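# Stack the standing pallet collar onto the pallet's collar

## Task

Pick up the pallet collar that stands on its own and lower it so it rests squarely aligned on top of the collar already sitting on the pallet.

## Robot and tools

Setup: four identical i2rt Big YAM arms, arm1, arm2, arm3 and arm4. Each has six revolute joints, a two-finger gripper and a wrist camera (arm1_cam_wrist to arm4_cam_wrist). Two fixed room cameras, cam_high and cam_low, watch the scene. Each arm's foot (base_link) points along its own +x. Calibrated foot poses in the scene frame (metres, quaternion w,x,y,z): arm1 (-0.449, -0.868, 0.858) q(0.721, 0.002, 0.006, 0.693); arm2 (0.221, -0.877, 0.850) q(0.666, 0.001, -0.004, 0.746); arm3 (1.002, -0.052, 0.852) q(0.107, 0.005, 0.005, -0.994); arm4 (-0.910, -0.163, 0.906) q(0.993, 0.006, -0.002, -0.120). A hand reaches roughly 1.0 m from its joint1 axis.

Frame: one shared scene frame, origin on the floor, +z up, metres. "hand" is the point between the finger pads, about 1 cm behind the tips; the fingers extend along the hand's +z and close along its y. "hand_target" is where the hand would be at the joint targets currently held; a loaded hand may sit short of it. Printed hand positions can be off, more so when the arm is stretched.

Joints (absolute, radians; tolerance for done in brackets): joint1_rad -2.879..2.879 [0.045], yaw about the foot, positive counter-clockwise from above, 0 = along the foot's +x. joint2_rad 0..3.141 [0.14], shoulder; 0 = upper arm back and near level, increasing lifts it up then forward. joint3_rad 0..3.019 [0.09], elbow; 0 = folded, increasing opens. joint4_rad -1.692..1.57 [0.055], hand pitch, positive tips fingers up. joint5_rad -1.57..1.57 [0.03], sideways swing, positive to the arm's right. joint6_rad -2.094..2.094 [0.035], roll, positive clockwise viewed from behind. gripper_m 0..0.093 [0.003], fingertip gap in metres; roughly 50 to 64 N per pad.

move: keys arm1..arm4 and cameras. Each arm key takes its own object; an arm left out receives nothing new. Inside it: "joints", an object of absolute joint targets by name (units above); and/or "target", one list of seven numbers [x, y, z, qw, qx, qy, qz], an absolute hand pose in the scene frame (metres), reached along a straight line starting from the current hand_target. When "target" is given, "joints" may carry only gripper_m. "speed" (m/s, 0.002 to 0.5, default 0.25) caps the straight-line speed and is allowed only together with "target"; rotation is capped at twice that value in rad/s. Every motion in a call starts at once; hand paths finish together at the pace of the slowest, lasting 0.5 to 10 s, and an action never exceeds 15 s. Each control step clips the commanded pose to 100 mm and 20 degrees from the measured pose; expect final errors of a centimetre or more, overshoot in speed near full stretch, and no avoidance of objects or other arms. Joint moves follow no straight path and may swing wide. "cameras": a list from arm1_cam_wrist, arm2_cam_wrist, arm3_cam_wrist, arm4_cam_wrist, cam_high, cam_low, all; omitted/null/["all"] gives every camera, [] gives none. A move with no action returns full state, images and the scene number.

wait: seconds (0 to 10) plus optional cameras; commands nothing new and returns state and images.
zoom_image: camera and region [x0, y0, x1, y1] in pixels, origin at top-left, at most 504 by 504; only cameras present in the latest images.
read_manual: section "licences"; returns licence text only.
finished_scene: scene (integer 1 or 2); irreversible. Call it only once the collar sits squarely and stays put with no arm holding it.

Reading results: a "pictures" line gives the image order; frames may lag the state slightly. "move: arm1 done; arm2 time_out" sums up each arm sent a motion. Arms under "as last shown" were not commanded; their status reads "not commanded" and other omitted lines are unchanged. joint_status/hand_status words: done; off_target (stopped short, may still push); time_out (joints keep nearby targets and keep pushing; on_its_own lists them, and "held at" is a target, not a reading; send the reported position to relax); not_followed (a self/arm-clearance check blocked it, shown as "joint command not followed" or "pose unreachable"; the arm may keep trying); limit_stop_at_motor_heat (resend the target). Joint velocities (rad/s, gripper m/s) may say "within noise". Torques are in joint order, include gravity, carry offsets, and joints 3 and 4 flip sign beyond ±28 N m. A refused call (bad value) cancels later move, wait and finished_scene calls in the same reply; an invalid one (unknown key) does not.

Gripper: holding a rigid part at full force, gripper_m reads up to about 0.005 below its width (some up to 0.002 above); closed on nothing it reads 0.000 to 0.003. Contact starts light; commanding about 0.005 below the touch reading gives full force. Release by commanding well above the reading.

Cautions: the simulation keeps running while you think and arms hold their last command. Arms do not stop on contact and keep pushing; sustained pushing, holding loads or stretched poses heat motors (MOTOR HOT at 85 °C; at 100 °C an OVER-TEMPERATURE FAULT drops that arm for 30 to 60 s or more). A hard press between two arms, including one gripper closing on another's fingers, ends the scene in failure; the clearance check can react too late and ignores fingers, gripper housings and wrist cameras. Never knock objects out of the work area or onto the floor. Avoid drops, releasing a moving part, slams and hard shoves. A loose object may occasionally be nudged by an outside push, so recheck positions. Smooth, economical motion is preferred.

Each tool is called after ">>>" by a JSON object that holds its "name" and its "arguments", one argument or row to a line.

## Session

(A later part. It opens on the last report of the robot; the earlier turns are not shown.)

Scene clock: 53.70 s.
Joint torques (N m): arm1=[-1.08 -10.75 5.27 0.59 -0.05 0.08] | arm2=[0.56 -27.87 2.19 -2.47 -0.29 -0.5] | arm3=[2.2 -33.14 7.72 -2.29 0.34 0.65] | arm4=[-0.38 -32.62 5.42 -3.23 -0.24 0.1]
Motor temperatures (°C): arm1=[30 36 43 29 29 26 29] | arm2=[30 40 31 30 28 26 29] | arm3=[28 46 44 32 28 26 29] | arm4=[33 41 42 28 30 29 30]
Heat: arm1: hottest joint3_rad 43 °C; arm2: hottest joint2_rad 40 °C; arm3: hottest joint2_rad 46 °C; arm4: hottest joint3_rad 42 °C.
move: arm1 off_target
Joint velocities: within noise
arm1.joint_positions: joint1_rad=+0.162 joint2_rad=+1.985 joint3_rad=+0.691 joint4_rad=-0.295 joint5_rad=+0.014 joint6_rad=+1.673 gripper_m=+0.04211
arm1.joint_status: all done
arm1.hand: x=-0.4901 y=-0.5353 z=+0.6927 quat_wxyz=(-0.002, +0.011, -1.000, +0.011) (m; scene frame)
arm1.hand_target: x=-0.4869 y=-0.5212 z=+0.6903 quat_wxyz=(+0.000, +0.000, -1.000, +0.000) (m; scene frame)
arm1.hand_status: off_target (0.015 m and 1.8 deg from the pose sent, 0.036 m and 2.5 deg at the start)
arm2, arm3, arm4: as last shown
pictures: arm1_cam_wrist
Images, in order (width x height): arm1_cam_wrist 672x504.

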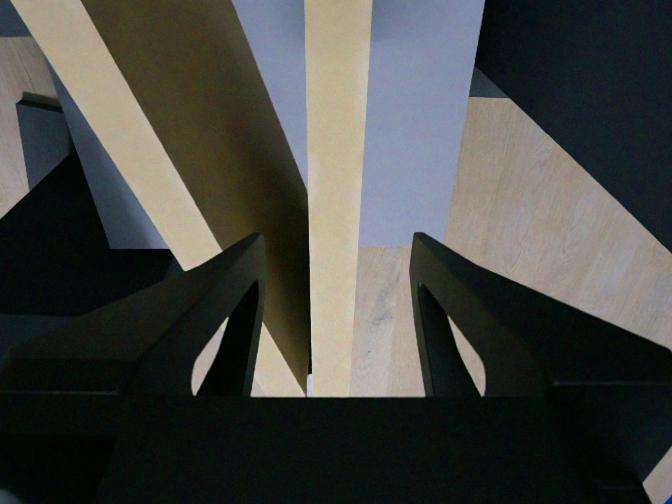

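>>> {"name": "move", "arguments": {
  "arm1": {"target":[-0.487,-0.521,0.617,0,0,1,0],"speed":0.1},
  "cameras": ["arm1_cam_wrist"]
}}

>>> {"name": "move", "arguments": {
  "arm1": {"joints":{"gripper_m":0.005}},
  "cameras": ["arm1_cam_wrist"]
}}

Scene clock: 58.97 s.
Joint torques (N m): arm1=[-1.03 -12.04 2.67 0.65 -0.04 0.06] | arm2=[0.62 -27.87 2.19 -2.47 -0.29 -0.51] | arm3=[2.08 -33.14 7.73 -2.3 0.34 0.66] | arm4=[-0.38 -32.67 5.41 -3.25 -0.23 0.1]
Motor temperatures (°C): arm1=[30 36 43 29 29 26 29] | arm2=[30 41 31 30 28 26 29] | arm3=[28 48 45 32 28 27 29] | arm4=[33 41 42 28 30 29 31]
Heat: arm1: hottest joint3_rad 43 °C; arm2: hottest joint2_rad 41 °C; arm3: hottest joint2_rad 48 °C; arm4: hottest joint3_rad 42 °C.
move: arm1 done
Joint velocities: within noise
arm1.joint_positions: joint1_rad=+0.161 joint2_rad=+2.221 joint3_rad=+0.756 joint4_rad=-0.115 joint5_rad=+0.014 joint6_rad=+1.673 gripper_m=+0.04211
arm1.joint_status: not commanded
arm1.hand: x=-0.4913 y=-0.5289 z=+0.6212 quat_wxyz=(-0.002, +0.010, -1.000, +0.007) (m; scene frame)
arm1.hand_target: x=-0.4871 y=-0.5213 z=+0.6173 quat_wxyz=(+0.000, +0.000, -1.000, +0.000) (m; scene frame)
arm1.hand_status: done (0.010 m and 1.4 deg from the pose sent, 0.077 m and 1.8 deg at the start)
arm2, arm3, arm4: as last shown
pictures: arm1_cam_wrist
Images, in order (width x height): arm1_cam_wrist 672x504.

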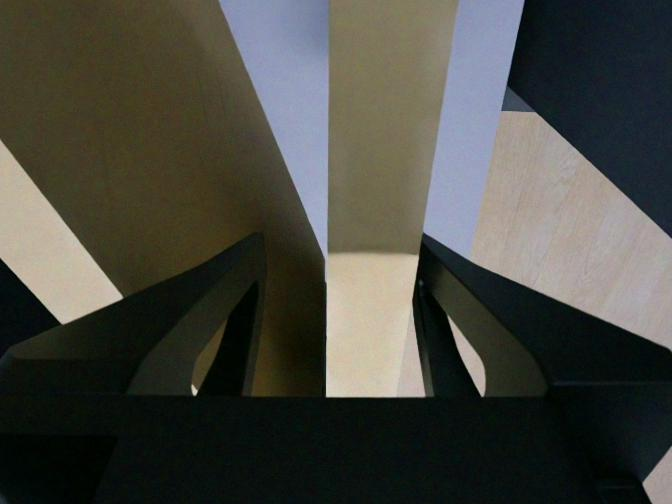

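Scene clock: 59.60 s.
Joint torques (N m): arm1=[-0.91 -12.22 2.89 0.62 0.04 0.02] | arm2=[0.44 -27.69 2.17 -2.45 -0.3 -0.5] | arm3=[1.96 -32.97 7.83 -2.15 0.31 0.65] | arm4=[-0.79 -32.67 5.5 -3.29 -0.15 0.02]
Motor temperatures (°C): arm1=[30 36 43 29 29 26 29] | arm2=[30 41 31 30 28 26 29] | arm3=[28 48 45 32 28 27 29] | arm4=[33 42 42 28 30 29 31]
Heat: arm1: hottest joint3_rad 43 °C; arm2: hottest joint2_rad 41 °C; arm3: hottest joint2_rad 48 °C; arm4: hottest joint2_rad 42 °C.
move: arm1 off_target
Joint velocities: within noise
arm1.joint_positions: joint1_rad=+0.159 joint2_rad=+2.224 joint3_rad=+0.753 joint4_rad=-0.115 joint5_rad=+0.011 joint6_rad=+1.687 gripper_m=+0.01824
arm1.joint_status: gripper_m off_target (ended at +0.01827, target +0.00500)
arm1.hand: x=-0.4908 y=-0.5319 z=+0.6201 quat_wxyz=(-0.001, +0.002, -1.000, +0.010) (m; scene frame)
arm1.hand_target: x=-0.4872 y=-0.5211 z=+0.6173 quat_wxyz=(+0.000, -0.005, -1.000, +0.000) (m; scene frame)
arm1.hand_status: not commanded
arm2: as last shown
arm2.joint_positions: joint1_rad=+0.477 joint2_rad=+2.248 joint3_rad=+1.008 joint4_rad=-0.362 joint5_rad=-0.003 joint6_rad=-0.989 gripper_m=+0.01952
arm2.hand: x=-0.0157 y=-0.5193 z=+0.6270 quat_wxyz=(+0.011, +1.000, +0.004, +0.010) (m; scene frame)
arm3.joint_positions: joint1_rad=+0.421 joint2_rad=+2.646 joint3_rad=+2.008 joint4_rad=-0.949 joint5_rad=-0.016 joint6_rad=+0.358 gripper_m=+0.02100
arm3.joint_status: not commanded
arm3.hand: x=+0.4505 y=-0.4615 z=+0.6201 quat_wxyz=(+0.002, -0.990, -0.138, -0.016) (m; scene frame)
arm3.hand_target: x=+0.4364 y=-0.4791 z=+0.6946 quat_wxyz=(-0.006, -0.994, -0.108, +0.006) (m; scene frame)
arm3.hand_status: not commanded
arm4.joint_positions: joint1_rad=-0.218 joint2_rad=+2.660 joint3_rad=+1.791 joint4_rad=-0.726 joint5_rad=+0.017 joint6_rad=-0.746 gripper_m=+0.01905
arm4.joint_status: not commanded
arm4.hand: x=-0.3451 y=-0.4404 z=+0.6146 quat_wxyz=(+0.011, +0.144, -0.989, -0.005) (m; scene frame)
arm4.hand_target: x=-0.3272 y=-0.4606 z=+0.7003 quat_wxyz=(-0.002, +0.130, -0.992, +0.002) (m; scene frame)
arm4.hand_status: not commanded
pictures: arm1_cam_wrist
Images, in order (width x height): arm1_cam_wrist 672x504.

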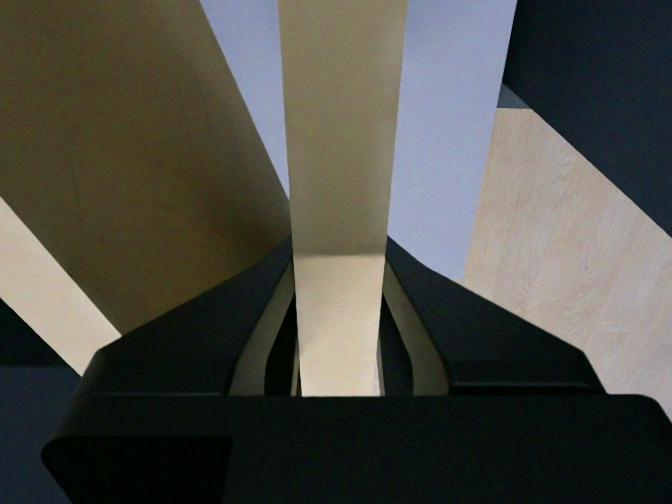

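>>> {"name": "move", "arguments": {
  "arm1": {"target":[-0.487,-0.525,0.84,0,0,1,0],"speed":0.08},
  "arm2": {"target":[-0.0275,-0.507,0.86,0,1,0.024,0],"speed":0.08},
  "arm3": {"target":[0.437,-0.479,0.92,0,0.9944,0.106,0],"speed":0.08},
  "arm4": {"target":[-0.3272,-0.4506,0.88,0,-0.125,0.9922,0],"speed":0.08},
  "cameras": ["cam_low"]
}}

>>> {"name": "move", "arguments": {
  "arm1": {"target":[-0.487,-0.522,0.965,0,0,1,0],"speed":0.05},
  "arm2": {"target":[-0.0275,-0.503,1.0,0,1,0.024,0],"speed":0.05},
  "arm3": {"target":[0.445,-0.470,1.1,0,0.9944,0.106,0],"speed":0.05},
  "arm4": {"target":[-0.330,-0.445,1.0,0,-0.125,0.9922,0],"speed":0.05}
}}

Scene clock: 92.10 s.
Joint torques (N m): arm1=[-0.09 -13.68 10.14 -1.54 0.12 0.04] | arm2=[0.32 -23.94 11.08 -3.37 -0.19 -0.35] | arm3=[1.96 -32.97 11.96 -3.17 0.53 0.63] | arm4=[0.62 -29.92 10.52 -2.33 -1.29 0.23]
Motor temperatures (°C): arm1=[30 38 40 29 29 26 31] | arm2=[30 44 31 30 28 26 30] | arm3=[27 51 44 32 28 27 30] | arm4=[32 47 42 28 30 29 31]
Heat: arm1: hottest joint3_rad 40 °C; arm2: hottest joint2_rad 44 °C; arm3: hottest joint2_rad 51 °C; arm4: hottest joint2_rad 47 °C.
move: arm1 off_target; arm2 off_target; arm3 off_target; arm4 off_target
Joint velocities: within noise
arm1.joint_positions: joint1_rad=+0.156 joint2_rad=+1.608 joint3_rad=+0.692 joint4_rad=-0.691 joint5_rad=+0.009 joint6_rad=+1.675 gripper_m=+0.01824
arm1.joint_status: not commanded
arm1.hand: x=-0.4865 y=-0.5430 z=+0.8141 quat_wxyz=(-0.001, +0.007, -1.000, +0.020) (m; scene frame)
arm1.hand_target: x=-0.4872 y=-0.5227 z=+0.8390 quat_wxyz=(+0.001, +0.005, -1.000, -0.006) (m; scene frame)
arm1.hand_status: off_target (0.031 m and 2.4 deg from the pose sent, 0.220 m and 1.2 deg at the start)
arm2.joint_positions: joint1_rad=+0.477 joint2_rad=+1.827 joint3_rad=+0.983 joint4_rad=-0.796 joint5_rad=-0.006 joint6_rad=-1.008 gripper_m=+0.01966
arm2.joint_status: not commanded
arm2.hand: x=-0.0124 y=-0.5275 z=+0.7999 quat_wxyz=(+0.027, +0.999, +0.013, +0.019) (m; scene frame)
arm2.hand_target: x=-0.0264 y=-0.5086 z=+0.8562 quat_wxyz=(-0.002, +1.000, +0.023, -0.001) (m; scene frame)
arm2.hand_status: off_target (0.065 m and 4.0 deg from the pose sent, 0.234 m and 2.8 deg at the start)
arm3.joint_positions: joint1_rad=+0.421 joint2_rad=+2.412 joint3_rad=+1.973 joint4_rad=-1.176 joint5_rad=-0.020 joint6_rad=+0.360 gripper_m=+0.02109
arm3.joint_status: not commanded
arm3.hand: x=+0.4545 y=-0.4601 z=+0.7667 quat_wxyz=(+0.006, -0.990, -0.137, -0.030) (m; scene frame)
arm3.hand_target: x=+0.4447 y=-0.4711 z=+0.8596 quat_wxyz=(-0.003, -0.994, -0.107, +0.002) (m; scene frame)
arm3.hand_status: off_target (0.155 m and 5.0 deg from the pose sent, 0.301 m and 4.2 deg at the start; pose on its path clipped on 101 of 110 steps)
arm4.joint_positions: joint1_rad=-0.218 joint2_rad=+2.338 joint3_rad=+1.725 joint4_rad=-1.021 joint5_rad=+0.048 joint6_rad=-0.742 gripper_m=+0.01927
arm4.joint_status: not commanded
arm4.hand: x=-0.3473 y=-0.4480 z=+0.7976 quat_wxyz=(+0.035, +0.143, -0.989, -0.003) (m; scene frame)
arm4.hand_target: x=-0.3291 y=-0.4503 z=+0.8755 quat_wxyz=(+0.000, +0.126, -0.992, +0.001) (m; scene frame)
arm4.hand_status: off_target (0.085 m and 4.6 deg from the pose sent, 0.266 m and 2.6 deg at the start; pose on its path clipped on 68 of 110 steps)
pictures: cam_low
Images, in order (width x height): cam_low 672x504.

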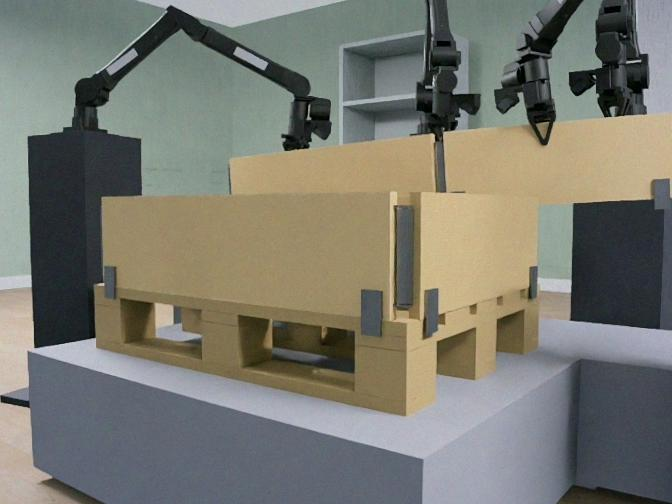

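Scene clock: 97.67 s.
Joint torques (N m): arm1=[0.15 -11.87 15.64 -2.19 0.19 0.17] | arm2=[-0.09 -24.64 17.16 -3.93 -0.33 -0.29] | arm3=[1.67 -31.91 13.93 -3.21 0.7 0.65] | arm4=[1.26 -28.92 15.09 -2.86 -1.57 0.28]
Motor temperatures (°C): arm1=[30 38 41 29 29 26 31] | arm2=[30 43 33 30 28 26 30] | arm3=[27 53 45 33 29 27 30] | arm4=[32 47 43 28 31 29 31]
Heat: arm1: hottest joint3_rad 41 °C; arm2: hottest joint2_rad 43 °C; arm3: hottest joint2_rad 53 °C; arm4: hottest joint2_rad 47 °C.
move: arm1 off_target; arm2 off_target; arm3 off_target; arm4 off_target
Joint velocities: within noise
arm1.joint_positions: joint1_rad=+0.156 joint2_rad=+1.374 joint3_rad=+0.826 joint4_rad=-1.079 joint5_rad=+0.006 joint6_rad=+1.673 gripper_m=+0.01824
arm1.joint_status: not commanded
arm1.hand: x=-0.4857 y=-0.5435 z=+0.9269 quat_wxyz=(-0.001, +0.008, -1.000, +0.030) (m; scene frame)
arm1.hand_target: x=-0.4870 y=-0.5234 z=+0.9638 quat_wxyz=(+0.001, +0.000, -1.000, -0.001) (m; scene frame)
arm1.hand_status: off_target (0.044 m and 3.6 deg from the pose sent, 0.152 m and 2.4 deg at the start)
arm2.joint_positions: joint1_rad=+0.475 joint2_rad=+1.661 joint3_rad=+1.114 joint4_rad=-1.149 joint5_rad=-0.001 joint6_rad=-1.025 gripper_m=+0.02018
arm2.joint_status: not commanded
arm2.hand: x=-0.0111 y=-0.5280 z=+0.9104 quat_wxyz=(+0.049, +0.998, +0.021, +0.035) (m; scene frame)
arm2.hand_target: x=-0.0240 y=-0.5079 z=+0.9944 quat_wxyz=(-0.002, +1.000, +0.024, -0.001) (m; scene frame)
arm2.hand_status: off_target (0.094 m and 6.9 deg from the pose sent, 0.202 m and 4.0 deg at the start; pose on its path clipped on 4 of 167 steps)
arm3.joint_positions: joint1_rad=+0.421 joint2_rad=+2.294 joint3_rad=+2.032 joint4_rad=-1.362 joint5_rad=-0.025 joint6_rad=+0.357 gripper_m=+0.02121
arm3.joint_status: not commanded
arm3.hand: x=+0.4580 y=-0.4590 z=+0.8679 quat_wxyz=(+0.006, -0.990, -0.139, -0.034) (m; scene frame)
arm3.hand_target: x=+0.4546 y=-0.4621 z=+0.9622 quat_wxyz=(-0.003, -0.994, -0.107, +0.003) (m; scene frame)
arm3.hand_status: off_target (0.233 m and 5.5 deg from the pose sent, 0.334 m and 5.0 deg at the start; pose on its path clipped on 163 of 167 steps)
arm4.joint_positions: joint1_rad=-0.217 joint2_rad=+2.190 joint3_rad=+1.776 joint4_rad=-1.235 joint5_rad=+0.054 joint6_rad=-0.740 gripper_m=+0.01959
arm4.joint_status: not commanded
arm4.hand: x=-0.3511 y=-0.4484 z=+0.9073 quat_wxyz=(+0.044, +0.143, -0.989, -0.005) (m; scene frame)
arm4.hand_target: x=-0.3339 y=-0.4441 z=+0.9957 quat_wxyz=(-0.002, +0.126, -0.992, +0.001) (m; scene frame)
arm4.hand_status: off_target (0.095 m and 5.4 deg from the pose sent, 0.203 m and 4.6 deg at the start; pose on its path clipped on 8 of 167 steps)
pictures: arm1_cam_wrist, arm2_cam_wrist, arm3_cam_wrist, arm4_cam_wrist, cam_high, cam_low
Images, in order (width x height): arm1_cam_wrist 672x504, arm2_cam_wrist 672x504, arm3_cam_wrist 672x504, arm4_cam_wrist 672x504, cam_high 672x504, cam_low 672x504.

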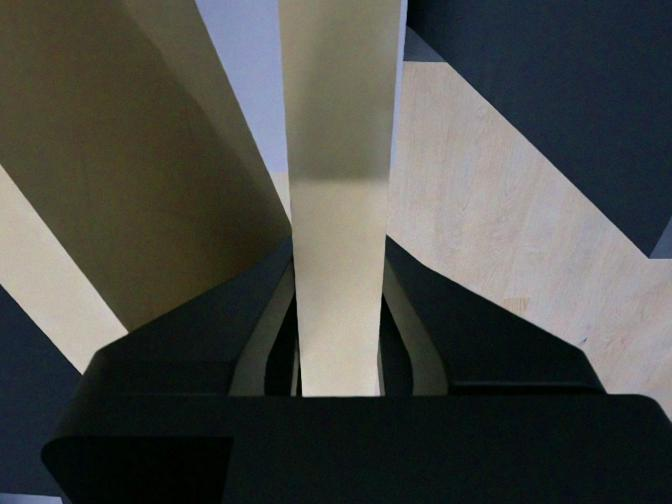

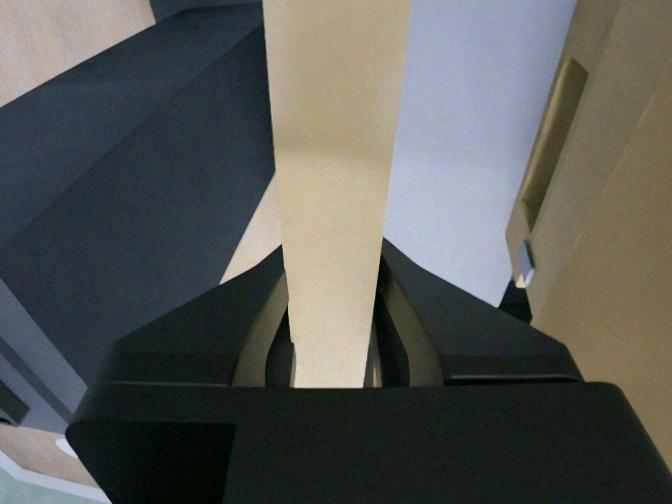

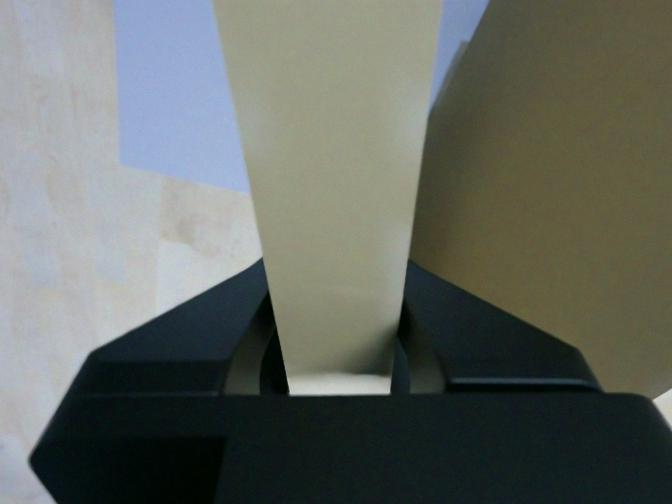

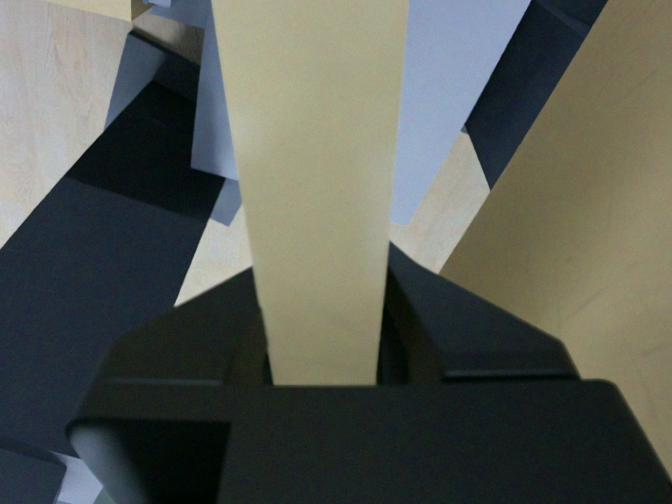

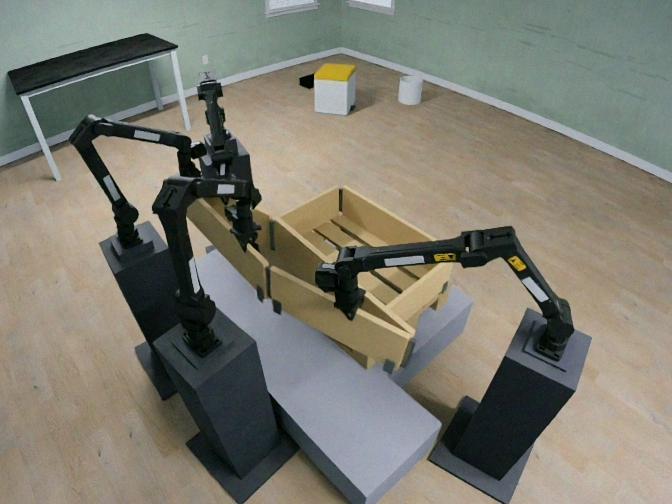

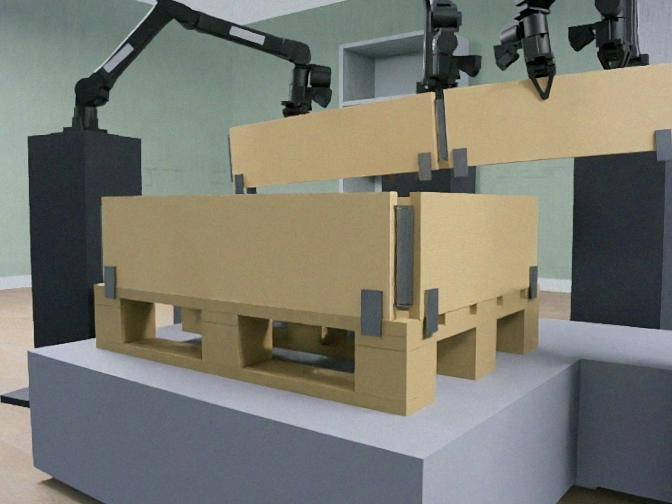

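>>> {"name": "move", "arguments": {
  "arm1": {"target":[-0.487,-0.5234,0.99,0,0,1,0],"speed":0.02},
  "arm2": {"target":[-0.024,-0.505,1.05,0,1,0.0,0],"speed":0.02},
  "arm3": {"target":[0.4546,-0.462,1.12,0,0.9944,0.106,0],"speed":0.02},
  "arm4": {"target":[-0.334,-0.444,1.03,0,-0.126,0.9922,0],"speed":0.02},
  "cameras": ["cam_low"]
}}

Scene clock: 111.00 s.
Joint torques (N m): arm1=[0.26 -11.4 16.18 -1.98 0.09 0.19] | arm2=[-0.32 -24.88 18 -4.25 -0.48 0.03] | arm3=[1.67 -31.85 14.13 -3.22 0.77 0.64] | arm4=[1.14 -29.1 15.64 -3.1 -1.57 0.25]
Motor temperatures (°C): arm1=[30 38 45 29 29 26 31] | arm2=[30 43 39 30 28 26 30] | arm3=[27 56 49 33 29 27 30] | arm4=[32 49 48 28 33 29 32]
Heat: arm1: hottest joint3_rad 45 °C; arm2: hottest joint2_rad 43 °C; arm3: hottest joint2_rad 56 °C; arm4: hottest joint2_rad 49 °C.
move: arm1 off_target; arm2 off_target; arm3 off_target; arm4 off_target
Joint velocities: within noise
arm1.joint_positions: joint1_rad=+0.156 joint2_rad=+1.337 joint3_rad=+0.866 joint4_rad=-1.160 joint5_rad=+0.011 joint6_rad=+1.673 gripper_m=+0.01824
arm1.joint_status: not commanded
arm1.hand: x=-0.4845 y=-0.5441 z=+0.9523 quat_wxyz=(-0.003, +0.008, -0.999, +0.032) (m; scene frame)
arm1.hand_target: x=-0.4866 y=-0.5253 z=+0.9889 quat_wxyz=(+0.000, +0.000, -1.000, +0.000) (m; scene frame)
arm1.hand_status: off_target (0.043 m and 3.8 deg from the pose sent, 0.066 m and 3.6 deg at the start)
arm2.joint_positions: joint1_rad=+0.472 joint2_rad=+1.622 joint3_rad=+1.148 joint4_rad=-1.226 joint5_rad=-0.001 joint6_rad=-1.025 gripper_m=+0.02020
arm2.joint_status: not commanded
arm2.hand: x=-0.0093 y=-0.5294 z=+0.9381 quat_wxyz=(+0.051, +0.998, +0.019, +0.036) (m; scene frame)
arm2.hand_target: x=-0.0182 y=-0.5141 z=+1.0278 quat_wxyz=(-0.001, +1.000, +0.005, -0.002) (m; scene frame)
arm2.hand_status: off_target (0.115 m and 7.5 deg from the pose sent, 0.142 m and 7.3 deg at the start; pose on its path clipped on 144 of 252 steps)
arm3.joint_positions: joint1_rad=+0.421 joint2_rad=+2.266 joint3_rad=+2.059 joint4_rad=-1.417 joint5_rad=-0.028 joint6_rad=+0.357 gripper_m=+0.02123
arm3.joint_status: not commanded
arm3.hand: x=+0.4599 y=-0.4584 z=+0.8964 quat_wxyz=(+0.005, -0.990, -0.139, -0.035) (m; scene frame)
arm3.hand_target: x=+0.4597 y=-0.4585 z=+0.9907 quat_wxyz=(-0.004, -0.994, -0.107, +0.002) (m; scene frame)
arm3.hand_status: off_target (0.224 m and 5.6 deg from the pose sent, 0.252 m and 5.5 deg at the start; pose on its path clipped on 239 of 252 steps)
arm4.joint_positions: joint1_rad=-0.217 joint2_rad=+2.163 joint3_rad=+1.801 joint4_rad=-1.288 joint5_rad=+0.054 joint6_rad=-0.740 gripper_m=+0.01969
arm4.joint_status: not commanded
arm4.hand: x=-0.3512 y=-0.4488 z=+0.9332 quat_wxyz=(+0.044, +0.143, -0.989, -0.005) (m; scene frame)
arm4.hand_target: x=-0.3379 y=-0.4428 z=+1.0253 quat_wxyz=(-0.003, +0.127, -0.992, +0.001) (m; scene frame)
arm4.hand_status: off_target (0.098 m and 5.4 deg from the pose sent, 0.124 m and 5.4 deg at the start)
pictures: cam_low
Images, in order (width x height): cam_low 672x504.

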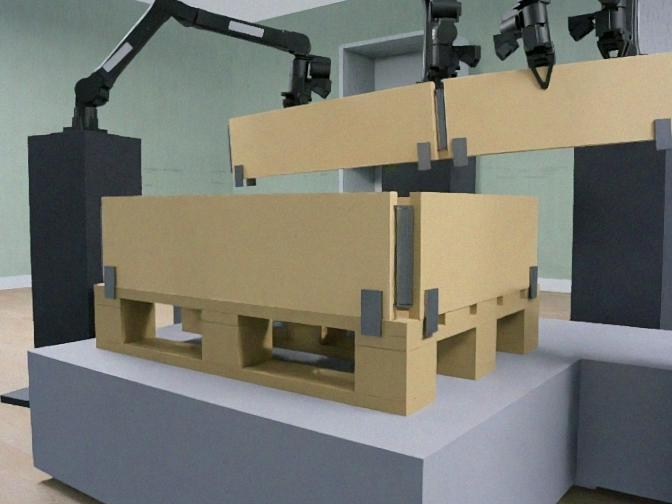

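>>> {"name": "move", "arguments": {
  "arm1": {"target":[-0.415,-0.472,1.005,0,0,1,0],"speed":0.1},
  "arm2": {"target":[0.069,-0.465,1.03,0,1,0.0,0],"speed":0.1},
  "arm3": {"target":[0.481,-0.265,1.1,0,0.9624,0.2715,0],"speed":0.1},
  "arm4": {"target":[-0.304,-0.318,1.05,0,-0.2715,0.9624,0],"speed":0.1},
  "cameras": []
}}

>>> {"name": "move", "arguments": {
  "arm1": {"target":[-0.333,-0.402,1.0,0,0,1,0],"speed":0.12},
  "arm2": {"target":[0.151,-0.400,1.02,0,1,0.0,0],"speed":0.12},
  "arm3": {"target":[0.486,-0.110,1.1,0,0.911,0.4123,0],"speed":0.12},
  "arm4": {"target":[-0.280,-0.185,1.05,0,-0.4123,0.911,0],"speed":0.12},
  "cameras": ["cam_high","cam_low"]
}}

>>> {"name": "move", "arguments": {
  "arm1": {"target":[-0.258,-0.345,0.99,0,0,1,0],"speed":0.12},
  "arm2": {"target":[0.226,-0.345,1.01,0,1,0.0,0],"speed":0.12},
  "arm3": {"target":[0.442,0.018,1.1,0,0.8253,0.5646,0],"speed":0.12},
  "arm4": {"target":[-0.294,-0.075,1.05,0,-0.5646,0.8253,0],"speed":0.12}
}}

Scene clock: 122.97 s.
Joint torques (N m): arm1=[1.49 -11.63 16.98 -1.32 -0.58 0.41] | arm2=[-0.03 -21.36 15.21 -3.08 -0.74 0.01] | arm3=[-1.55 -30.92 10.51 -2.19 0.53 -0.2] | arm4=[1.2 -30.1 13.59 -3.1 -1.61 0.1]
Motor temperatures (°C): arm1=[30 38 48 29 29 26 31] | arm2=[30 44 43 30 28 26 30] | arm3=[27 59 52 33 29 27 30] | arm4=[32 51 49 28 34 29 32]
Heat: arm1: hottest joint3_rad 48 °C; arm2: hottest joint2_rad 44 °C; arm3: hottest joint2_rad 59 °C; arm4: hottest joint2_rad 51 °C.
move: arm1 off_target; arm2 off_target; arm3 off_target; arm4 off_target
Joint velocities: within noise
arm1.joint_positions: joint1_rad=-0.057 joint2_rad=+1.432 joint3_rad=+1.017 joint4_rad=-1.214 joint5_rad=+0.038 joint6_rad=+1.453 gripper_m=+0.01824
arm1.joint_status: not commanded
arm1.hand: x=-0.4058 y=-0.4981 z=+0.9709 quat_wxyz=(-0.010, +0.012, -0.999, +0.033) (m; scene frame)
arm1.hand_target: x=-0.4129 y=-0.4742 z=+1.0048 quat_wxyz=(-0.005, +0.001, -1.000, -0.001) (m; scene frame)
arm1.hand_status: off_target (0.044 m and 4.2 deg from the pose sent, 0.113 m and 3.8 deg at the start)
arm2.joint_positions: joint1_rad=+0.241 joint2_rad=+1.590 joint3_rad=+1.190 joint4_rad=-1.257 joint5_rad=+0.010 joint6_rad=-1.243 gripper_m=+0.02001
arm2.joint_status: not commanded
arm2.hand: x=+0.0744 y=-0.4754 z=+0.9663 quat_wxyz=(+0.035, +0.999, +0.013, +0.021) (m; scene frame)
arm2.hand_target: x=+0.0707 y=-0.4680 z=+1.0268 quat_wxyz=(+0.000, +1.000, +0.000, +0.001) (m; scene frame)
arm2.hand_status: off_target (0.065 m and 4.9 deg from the pose sent, 0.137 m and 7.5 deg at the start)
arm3.joint_positions: joint1_rad=+0.245 joint2_rad=+1.961 joint3_rad=+1.621 joint4_rad=-1.322 joint5_rad=-0.016 joint6_rad=-0.110 gripper_m=+0.02091
arm3.joint_status: not commanded
arm3.hand: x=+0.4953 y=-0.3063 z=+0.9273 quat_wxyz=(+0.004, -0.959, -0.280, -0.052) (m; scene frame)
arm3.hand_target: x=+0.4901 y=-0.2836 z=+1.0162 quat_wxyz=(+0.003, -0.963, -0.270, +0.001) (m; scene frame)
arm3.hand_status: off_target (0.178 m and 6.1 deg from the pose sent, 0.282 m and 16.1 deg at the start; pose on its path clipped on 92 of 96 steps)
arm4.joint_positions: joint1_rad=-0.013 joint2_rad=+2.137 joint3_rad=+1.802 joint4_rad=-1.308 joint5_rad=+0.052 joint6_rad=-0.819 gripper_m=+0.01999
arm4.joint_status: not commanded
arm4.hand: x=-0.3073 y=-0.3292 z=+0.9509 quat_wxyz=(+0.040, +0.280, -0.959, -0.001) (m; scene frame)
arm4.hand_target: x=-0.3056 y=-0.3176 z=+1.0434 quat_wxyz=(-0.003, +0.273, -0.962, +0.000) (m; scene frame)
arm4.hand_status: off_target (0.100 m and 4.7 deg from the pose sent, 0.182 m and 15.9 deg at the start; pose on its path clipped on 37 of 96 steps)
pictures: none
No camera images: "cameras" was empty.

Scene clock: 125.53 s.
Joint torques (N m): arm1=[0.79 -14.39 16.12 -0.65 -0.94 0.3] | arm2=[0.15 -20.6 14.12 -2.62 -0.72 -0.05] | arm3=[-3.49 -28.34 12.07 -2.26 -0.13 -0.47] | arm4=[1.08 -29.27 15.32 -3.19 -1.58 -0.05]
Motor temperatures (°C): arm1=[30 38 49 29 29 26 31] | arm2=[30 44 43 30 28 26 31] | arm3=[27 58 52 33 29 27 30] | arm4=[32 51 50 28 34 29 32]
Heat: arm1: hottest joint3_rad 49 °C; arm2: hottest joint2_rad 44 °C; arm3: hottest joint2_rad 58 °C; arm4: hottest joint2_rad 51 °C.
move: arm1 off_target; arm2 off_target; arm3 off_target; arm4 off_target
Joint velocities: within noise
arm1.joint_positions: joint1_rad=-0.207 joint2_rad=+1.634 joint3_rad=+1.260 joint4_rad=-1.248 joint5_rad=+0.038 joint6_rad=+1.304 gripper_m=+0.01824
arm1.joint_status: not commanded
arm1.hand: x=-0.3304 y=-0.4267 z=+0.9729 quat_wxyz=(-0.007, +0.011, -0.999, +0.032) (m; scene frame)
arm1.hand_target: x=-0.3329 y=-0.4037 z=+1.0004 quat_wxyz=(-0.001, +0.001, -1.000, -0.001) (m; scene frame)
arm1.hand_status: off_target (0.037 m and 4.0 deg from the pose sent, 0.124 m and 4.2 deg at the start)
arm2.joint_positions: joint1_rad=+0.032 joint2_rad=+1.677 joint3_rad=+1.322 joint4_rad=-1.264 joint5_rad=+0.010 joint6_rad=-1.440 gripper_m=+0.01970
arm2.joint_status: not commanded
arm2.hand: x=+0.1541 y=-0.4065 z=+0.9741 quat_wxyz=(+0.020, +1.000, +0.008, +0.010) (m; scene frame)
arm2.hand_target: x=+0.1516 y=-0.4015 z=+1.0186 quat_wxyz=(-0.001, +1.000, +0.000, +0.001) (m; scene frame)
arm2.hand_status: off_target (0.046 m and 2.7 deg from the pose sent, 0.120 m and 4.9 deg at the start)
arm3.joint_positions: joint1_rad=+0.003 joint2_rad=+1.819 joint3_rad=+1.425 joint4_rad=-1.287 joint5_rad=+0.004 joint6_rad=-0.645 gripper_m=+0.02087
arm3.joint_status: not commanded
arm3.hand: x=+0.5071 y=-0.1611 z=+0.9359 quat_wxyz=(-0.007, -0.907, -0.417, -0.061) (m; scene frame)
arm3.hand_target: x=+0.4995 y=-0.1326 z=+1.0228 quat_wxyz=(+0.006, -0.912, -0.409, -0.001) (m; scene frame)
arm3.hand_status: off_target (0.173 m and 7.0 deg from the pose sent, 0.262 m and 17.2 deg at the start; pose on its path clipped on 74 of 77 steps)
arm4.joint_positions: joint1_rad=+0.204 joint2_rad=+2.138 joint3_rad=+1.799 joint4_rad=-1.314 joint5_rad=+0.052 joint6_rad=-0.886 gripper_m=+0.02036
arm4.joint_status: not commanded
arm4.hand: x=-0.2882 y=-0.1954 z=+0.9517 quat_wxyz=(+0.043, +0.413, -0.910, +0.001) (m; scene frame)
arm4.hand_target: x=-0.2835 y=-0.1853 z=+1.0444 quat_wxyz=(-0.003, +0.413, -0.911, +0.001) (m; scene frame)
arm4.hand_status: off_target (0.099 m and 4.9 deg from the pose sent, 0.177 m and 16.8 deg at the start; pose on its path clipped on 26 of 77 steps)
pictures: cam_high, cam_low
Images, in order (width x height): cam_high 672x504, cam_low 672x504.

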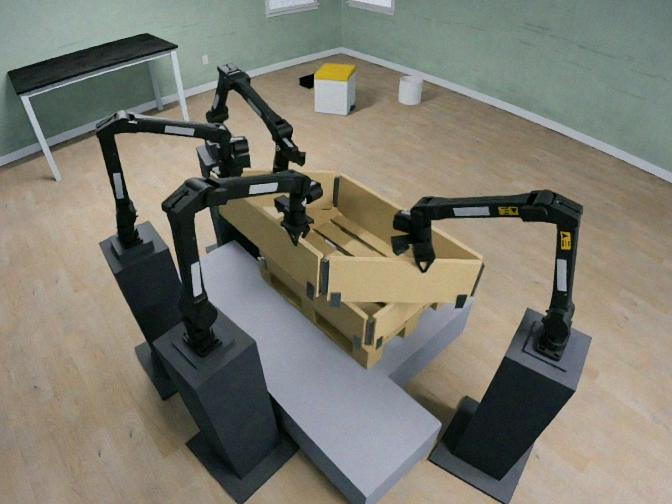

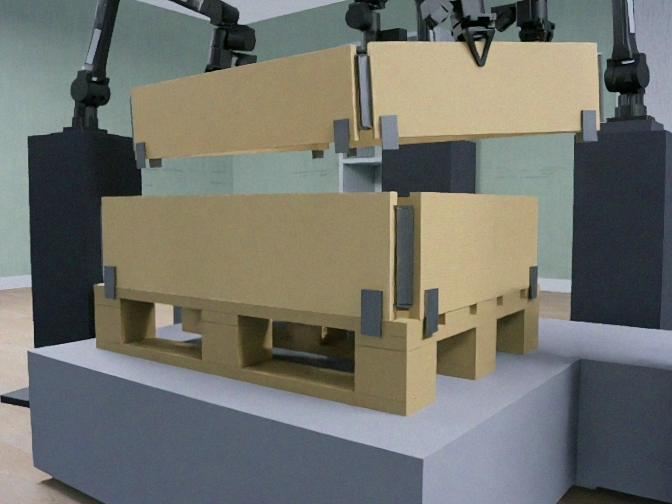

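Scene clock: 128.23 s.
Joint torques (N m): arm1=[0.03 -16.73 16.35 -0.59 -0.89 0.29] | arm2=[-0.15 -22.01 12.9 -2.29 -0.68 -0.06] | arm3=[-4.07 -24.06 16.91 -2.91 -0.65 -0.98] | arm4=[1.14 -30.45 13.03 -2.3 -1.59 -0.29]
Motor temperatures (°C): arm1=[30 38 49 29 30 26 31] | arm2=[30 43 43 30 28 26 31] | arm3=[27 58 53 33 29 27 30] | arm4=[32 50 50 28 34 29 32]
Heat: arm1: hottest joint3_rad 49 °C; arm2: hottest joint2_rad 43 °C; arm3: hottest joint2_rad 58 °C; arm4: hottest joint2_rad 50 °C.
move: arm1 off_target; arm2 off_target; arm3 off_target; arm4 off_target
Joint velocities: within noise
arm1.joint_positions: joint1_rad=-0.305 joint2_rad=+1.822 joint3_rad=+1.500 joint4_rad=-1.301 joint5_rad=+0.035 joint6_rad=+1.199 gripper_m=+0.01824
arm1.joint_status: not commanded
arm1.hand: x=-0.2631 y=-0.3697 z=+0.9670 quat_wxyz=(-0.002, +0.015, -0.999, +0.033) (m; scene frame)
arm1.hand_target: x=-0.2592 y=-0.3488 z=+0.9906 quat_wxyz=(+0.001, +0.000, -1.000, +0.004) (m; scene frame)
arm1.hand_status: off_target (0.034 m and 4.2 deg from the pose sent, 0.110 m and 4.0 deg at the start)
arm2.joint_positions: joint1_rad=-0.117 joint2_rad=+1.801 joint3_rad=+1.487 joint4_rad=-1.289 joint5_rad=+0.010 joint6_rad=-1.595 gripper_m=+0.01966
arm2.joint_status: not commanded
arm2.hand: x=+0.2252 y=-0.3475 z=+0.9734 quat_wxyz=(+0.012, +1.000, +0.010, +0.007) (m; scene frame)
arm2.hand_target: x=+0.2262 y=-0.3461 z=+1.0092 quat_wxyz=(+0.000, +1.000, +0.000, +0.001) (m; scene frame)
arm2.hand_status: off_target (0.037 m and 2.0 deg from the pose sent, 0.101 m and 2.7 deg at the start)
arm3.joint_positions: joint1_rad=-0.228 joint2_rad=+1.833 joint3_rad=+1.442 joint4_rad=-1.278 joint5_rad=+0.024 joint6_rad=-1.186 gripper_m=+0.02152
arm3.joint_status: not commanded
arm3.hand: x=+0.4870 y=-0.0415 z=+0.9357 quat_wxyz=(-0.016, -0.831, -0.553, -0.054) (m; scene frame)
arm3.hand_target: x=+0.4699 y=-0.0093 z=+1.0225 quat_wxyz=(+0.012, -0.826, -0.563, -0.002) (m; scene frame)
arm3.hand_status: off_target (0.180 m and 6.6 deg from the pose sent, 0.251 m and 20.6 deg at the start; pose on its path clipped on 78 of 81 steps)
arm4.joint_positions: joint1_rad=+0.376 joint2_rad=+2.140 joint3_rad=+1.771 joint4_rad=-1.306 joint5_rad=+0.052 joint6_rad=-1.029 gripper_m=+0.02146
arm4.joint_status: not commanded
arm4.hand: x=-0.3008 y=-0.0892 z=+0.9419 quat_wxyz=(+0.052, +0.551, -0.833, -0.002) (m; scene frame)
arm4.hand_target: x=-0.2974 y=-0.0770 z=+1.0349 quat_wxyz=(-0.002, +0.561, -0.828, +0.001) (m; scene frame)
arm4.hand_status: off_target (0.109 m and 6.3 deg from the pose sent, 0.155 m and 20.5 deg at the start; pose on its path clipped on 67 of 81 steps)
pictures: arm1_cam_wrist, arm2_cam_wrist, arm3_cam_wrist, arm4_cam_wrist, cam_high, cam_low
Images, in order (width x height): arm1_cam_wrist 672x504, arm2_cam_wrist 672x504, arm3_cam_wrist 672x504, arm4_cam_wrist 672x504, cam_high 672x504, cam_low 672x504.

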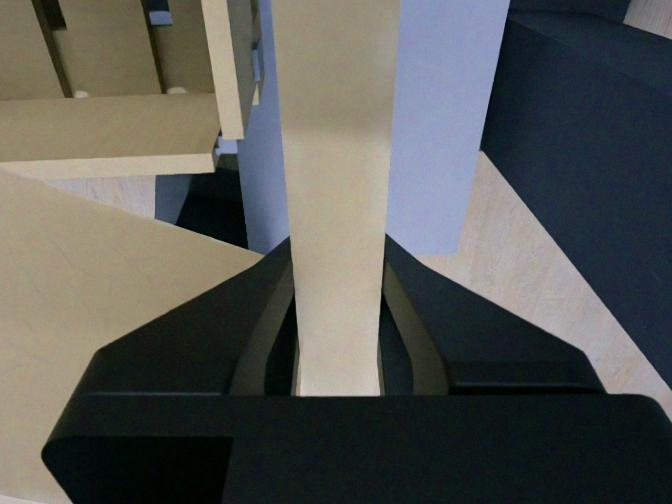

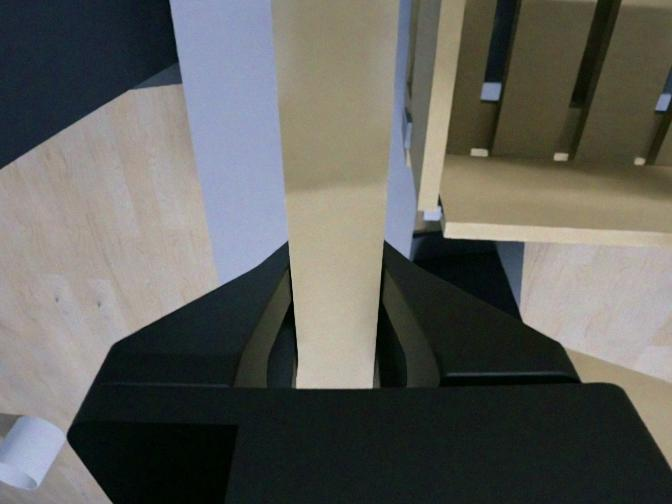

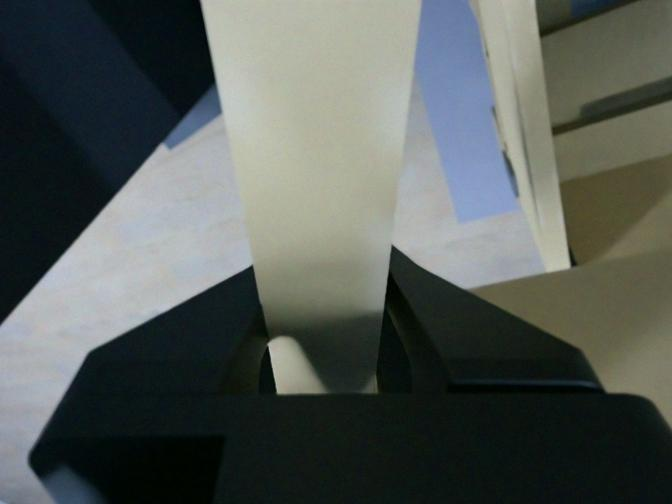

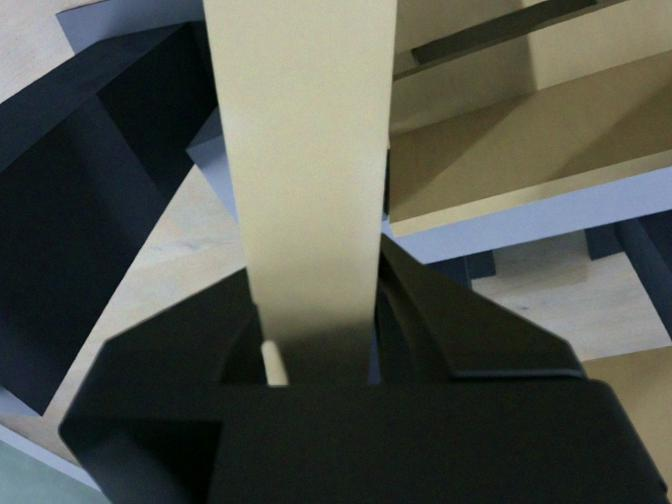

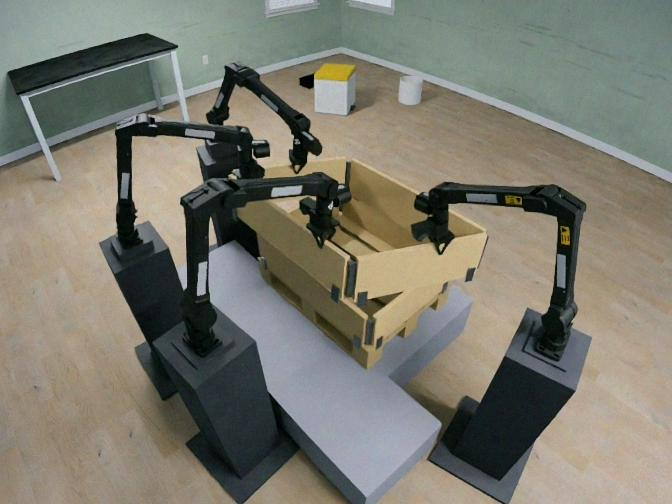

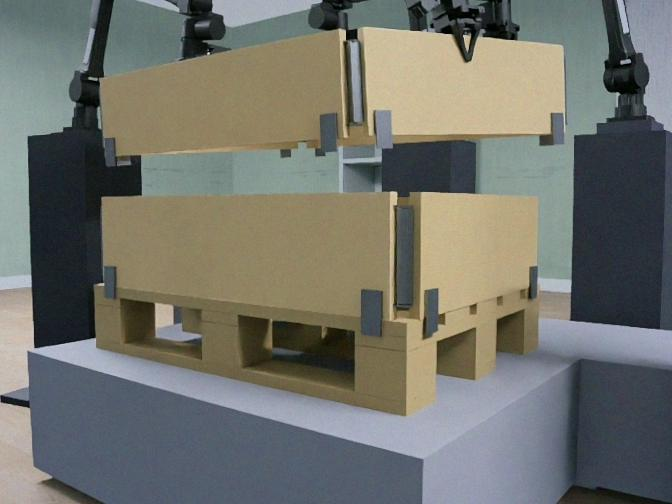

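>>> {"name": "move", "arguments": {
  "arm1": {"target":[-0.212,-0.295,0.965,0,0,1,0],"speed":0.1},
  "arm2": {"target":[0.28,-0.285,0.975,0,1,0.0,0],"speed":0.1},
  "arm3": {"target":[0.360,0.125,1.07,0,0.7071,0.7071,0],"speed":0.1},
  "arm4": {"target":[-0.345,0.01,1.05,0,-0.7071,0.7071,0],"speed":0.1}
}}

Scene clock: 134.93 s.
Joint torques (N m): arm1=[-0.67 -21.77 18.56 -0.66 -0.89 0.3] | arm2=[-1.32 -25.05 13.55 -1.66 -0.5 -0.11] | arm3=[-3.49 -27.4 15.94 -2.88 -0.29 -0.96] | arm4=[1.49 -30.74 9.46 -1.85 -1.96 -0.57]
Motor temperatures (°C): arm1=[30 39 51 29 30 26 31] | arm2=[30 43 42 30 28 26 31] | arm3=[28 56 55 33 29 27 30] | arm4=[32 52 51 28 35 29 32]
Heat: arm1: hottest joint3_rad 51 °C; arm2: hottest joint2_rad 43 °C; arm3: hottest joint2_rad 56 °C; arm4: hottest joint2_rad 52 °C.
move: arm1 off_target; arm2 off_target; arm3 off_target; arm4 off_target
Joint velocities: within noise
arm1.joint_positions: joint1_rad=-0.340 joint2_rad=+2.025 joint3_rad=+1.672 joint4_rad=-1.309 joint5_rad=+0.034 joint6_rad=+1.153 gripper_m=+0.01825
arm1.joint_status: not commanded
arm1.hand: x=-0.2271 y=-0.3266 z=+0.9163 quat_wxyz=(+0.008, +0.021, -0.998, +0.051) (m; scene frame)
arm1.hand_target: x=-0.2129 y=-0.2978 z=+0.9660 quat_wxyz=(-0.001, +0.001, -1.000, -0.004) (m; scene frame)
arm1.hand_status: off_target (0.060 m and 6.4 deg from the pose sent, 0.091 m and 4.2 deg at the start)
arm2.joint_positions: joint1_rad=-0.192 joint2_rad=+1.986 joint3_rad=+1.650 joint4_rad=-1.295 joint5_rad=+0.006 joint6_rad=-1.678 gripper_m=+0.01966
arm2.joint_status: not commanded
arm2.hand: x=+0.2684 y=-0.2964 z=+0.9322 quat_wxyz=(+0.027, +1.000, +0.014, +0.002) (m; scene frame)
arm2.hand_target: x=+0.2801 y=-0.2867 z=+0.9744 quat_wxyz=(-0.001, +1.000, +0.000, +0.001) (m; scene frame)
arm2.hand_status: off_target (0.046 m and 3.5 deg from the pose sent, 0.083 m and 2.0 deg at the start)
arm3.joint_positions: joint1_rad=-0.366 joint2_rad=+2.107 joint3_rad=+1.713 joint4_rad=-1.261 joint5_rad=+0.001 joint6_rad=-1.690 gripper_m=+0.02190
arm3.joint_status: not commanded
arm3.hand: x=+0.4033 y=+0.0393 z=+0.8774 quat_wxyz=(-0.032, -0.718, -0.695, -0.033) (m; scene frame)
arm3.hand_target: x=+0.3896 y=+0.0770 z=+0.9638 quat_wxyz=(+0.006, -0.708, -0.706, -0.001) (m; scene frame)
arm3.hand_status: off_target (0.215 m and 5.6 deg from the pose sent, 0.249 m and 23.6 deg at the start; pose on its path clipped on 89 of 92 steps)
arm4.joint_positions: joint1_rad=+0.502 joint2_rad=+2.114 joint3_rad=+1.487 joint4_rad=-1.067 joint5_rad=+0.063 joint6_rad=-1.250 gripper_m=+0.02323
arm4.joint_status: not commanded
arm4.hand: x=-0.3708 y=-0.0296 z=+0.8630 quat_wxyz=(+0.063, +0.686, -0.725, -0.004) (m; scene frame)
arm4.hand_target: x=-0.3602 y=-0.0108 z=+0.9525 quat_wxyz=(+0.000, +0.708, -0.707, +0.001) (m; scene frame)
arm4.hand_status: off_target (0.193 m and 7.8 deg from the pose sent, 0.153 m and 23.8 deg at the start; pose on its path clipped on 86 of 92 steps)
pictures: arm1_cam_wrist, arm2_cam_wrist, arm3_cam_wrist, arm4_cam_wrist, cam_high, cam_low
Images, in order (width x height): arm1_cam_wrist 672x504, arm2_cam_wrist 672x504, arm3_cam_wrist 672x504, arm4_cam_wrist 672x504, cam_high 672x504, cam_low 672x504.

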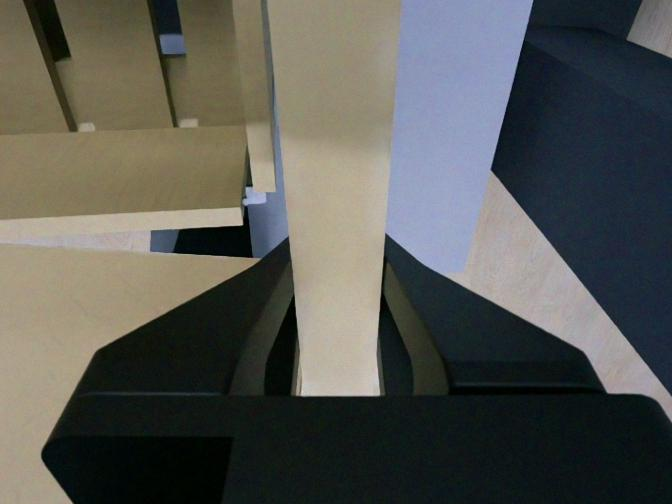

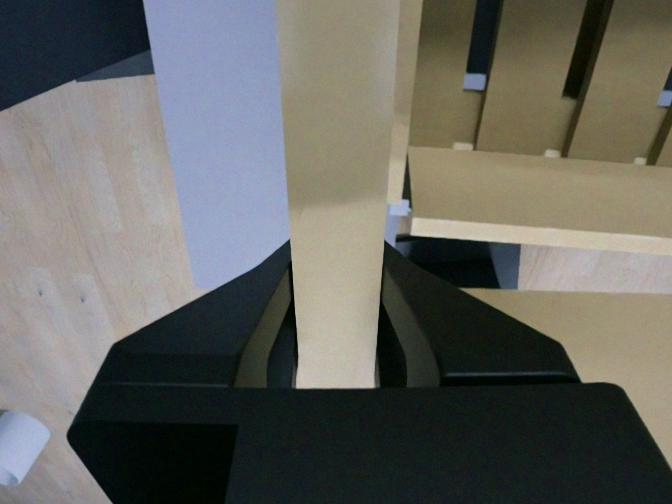

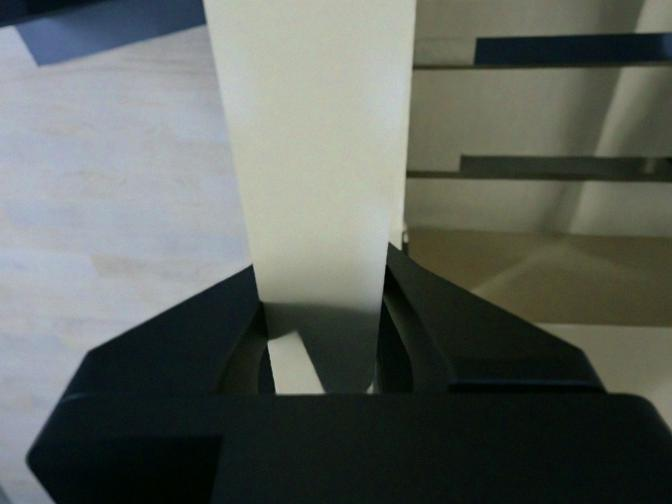

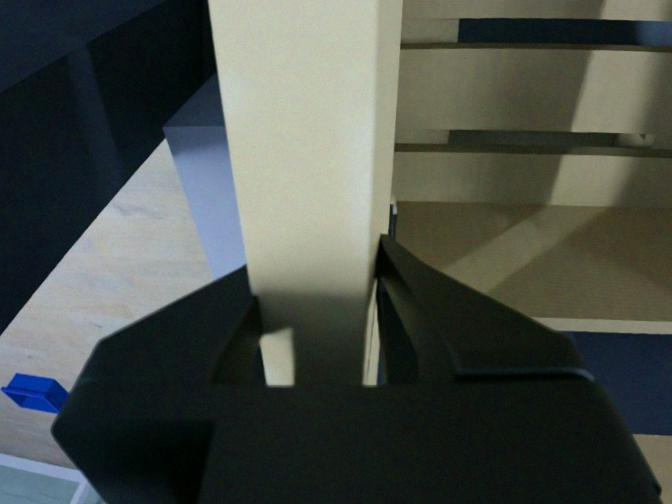

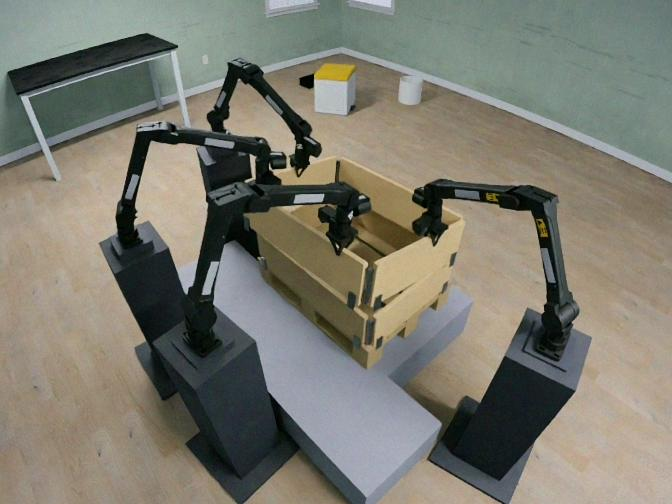

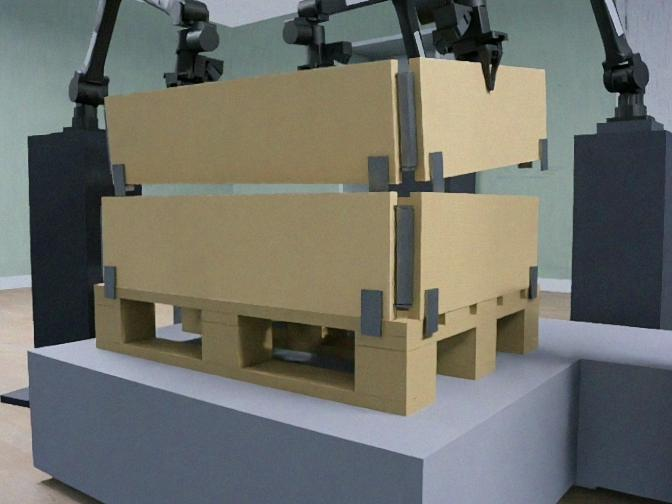

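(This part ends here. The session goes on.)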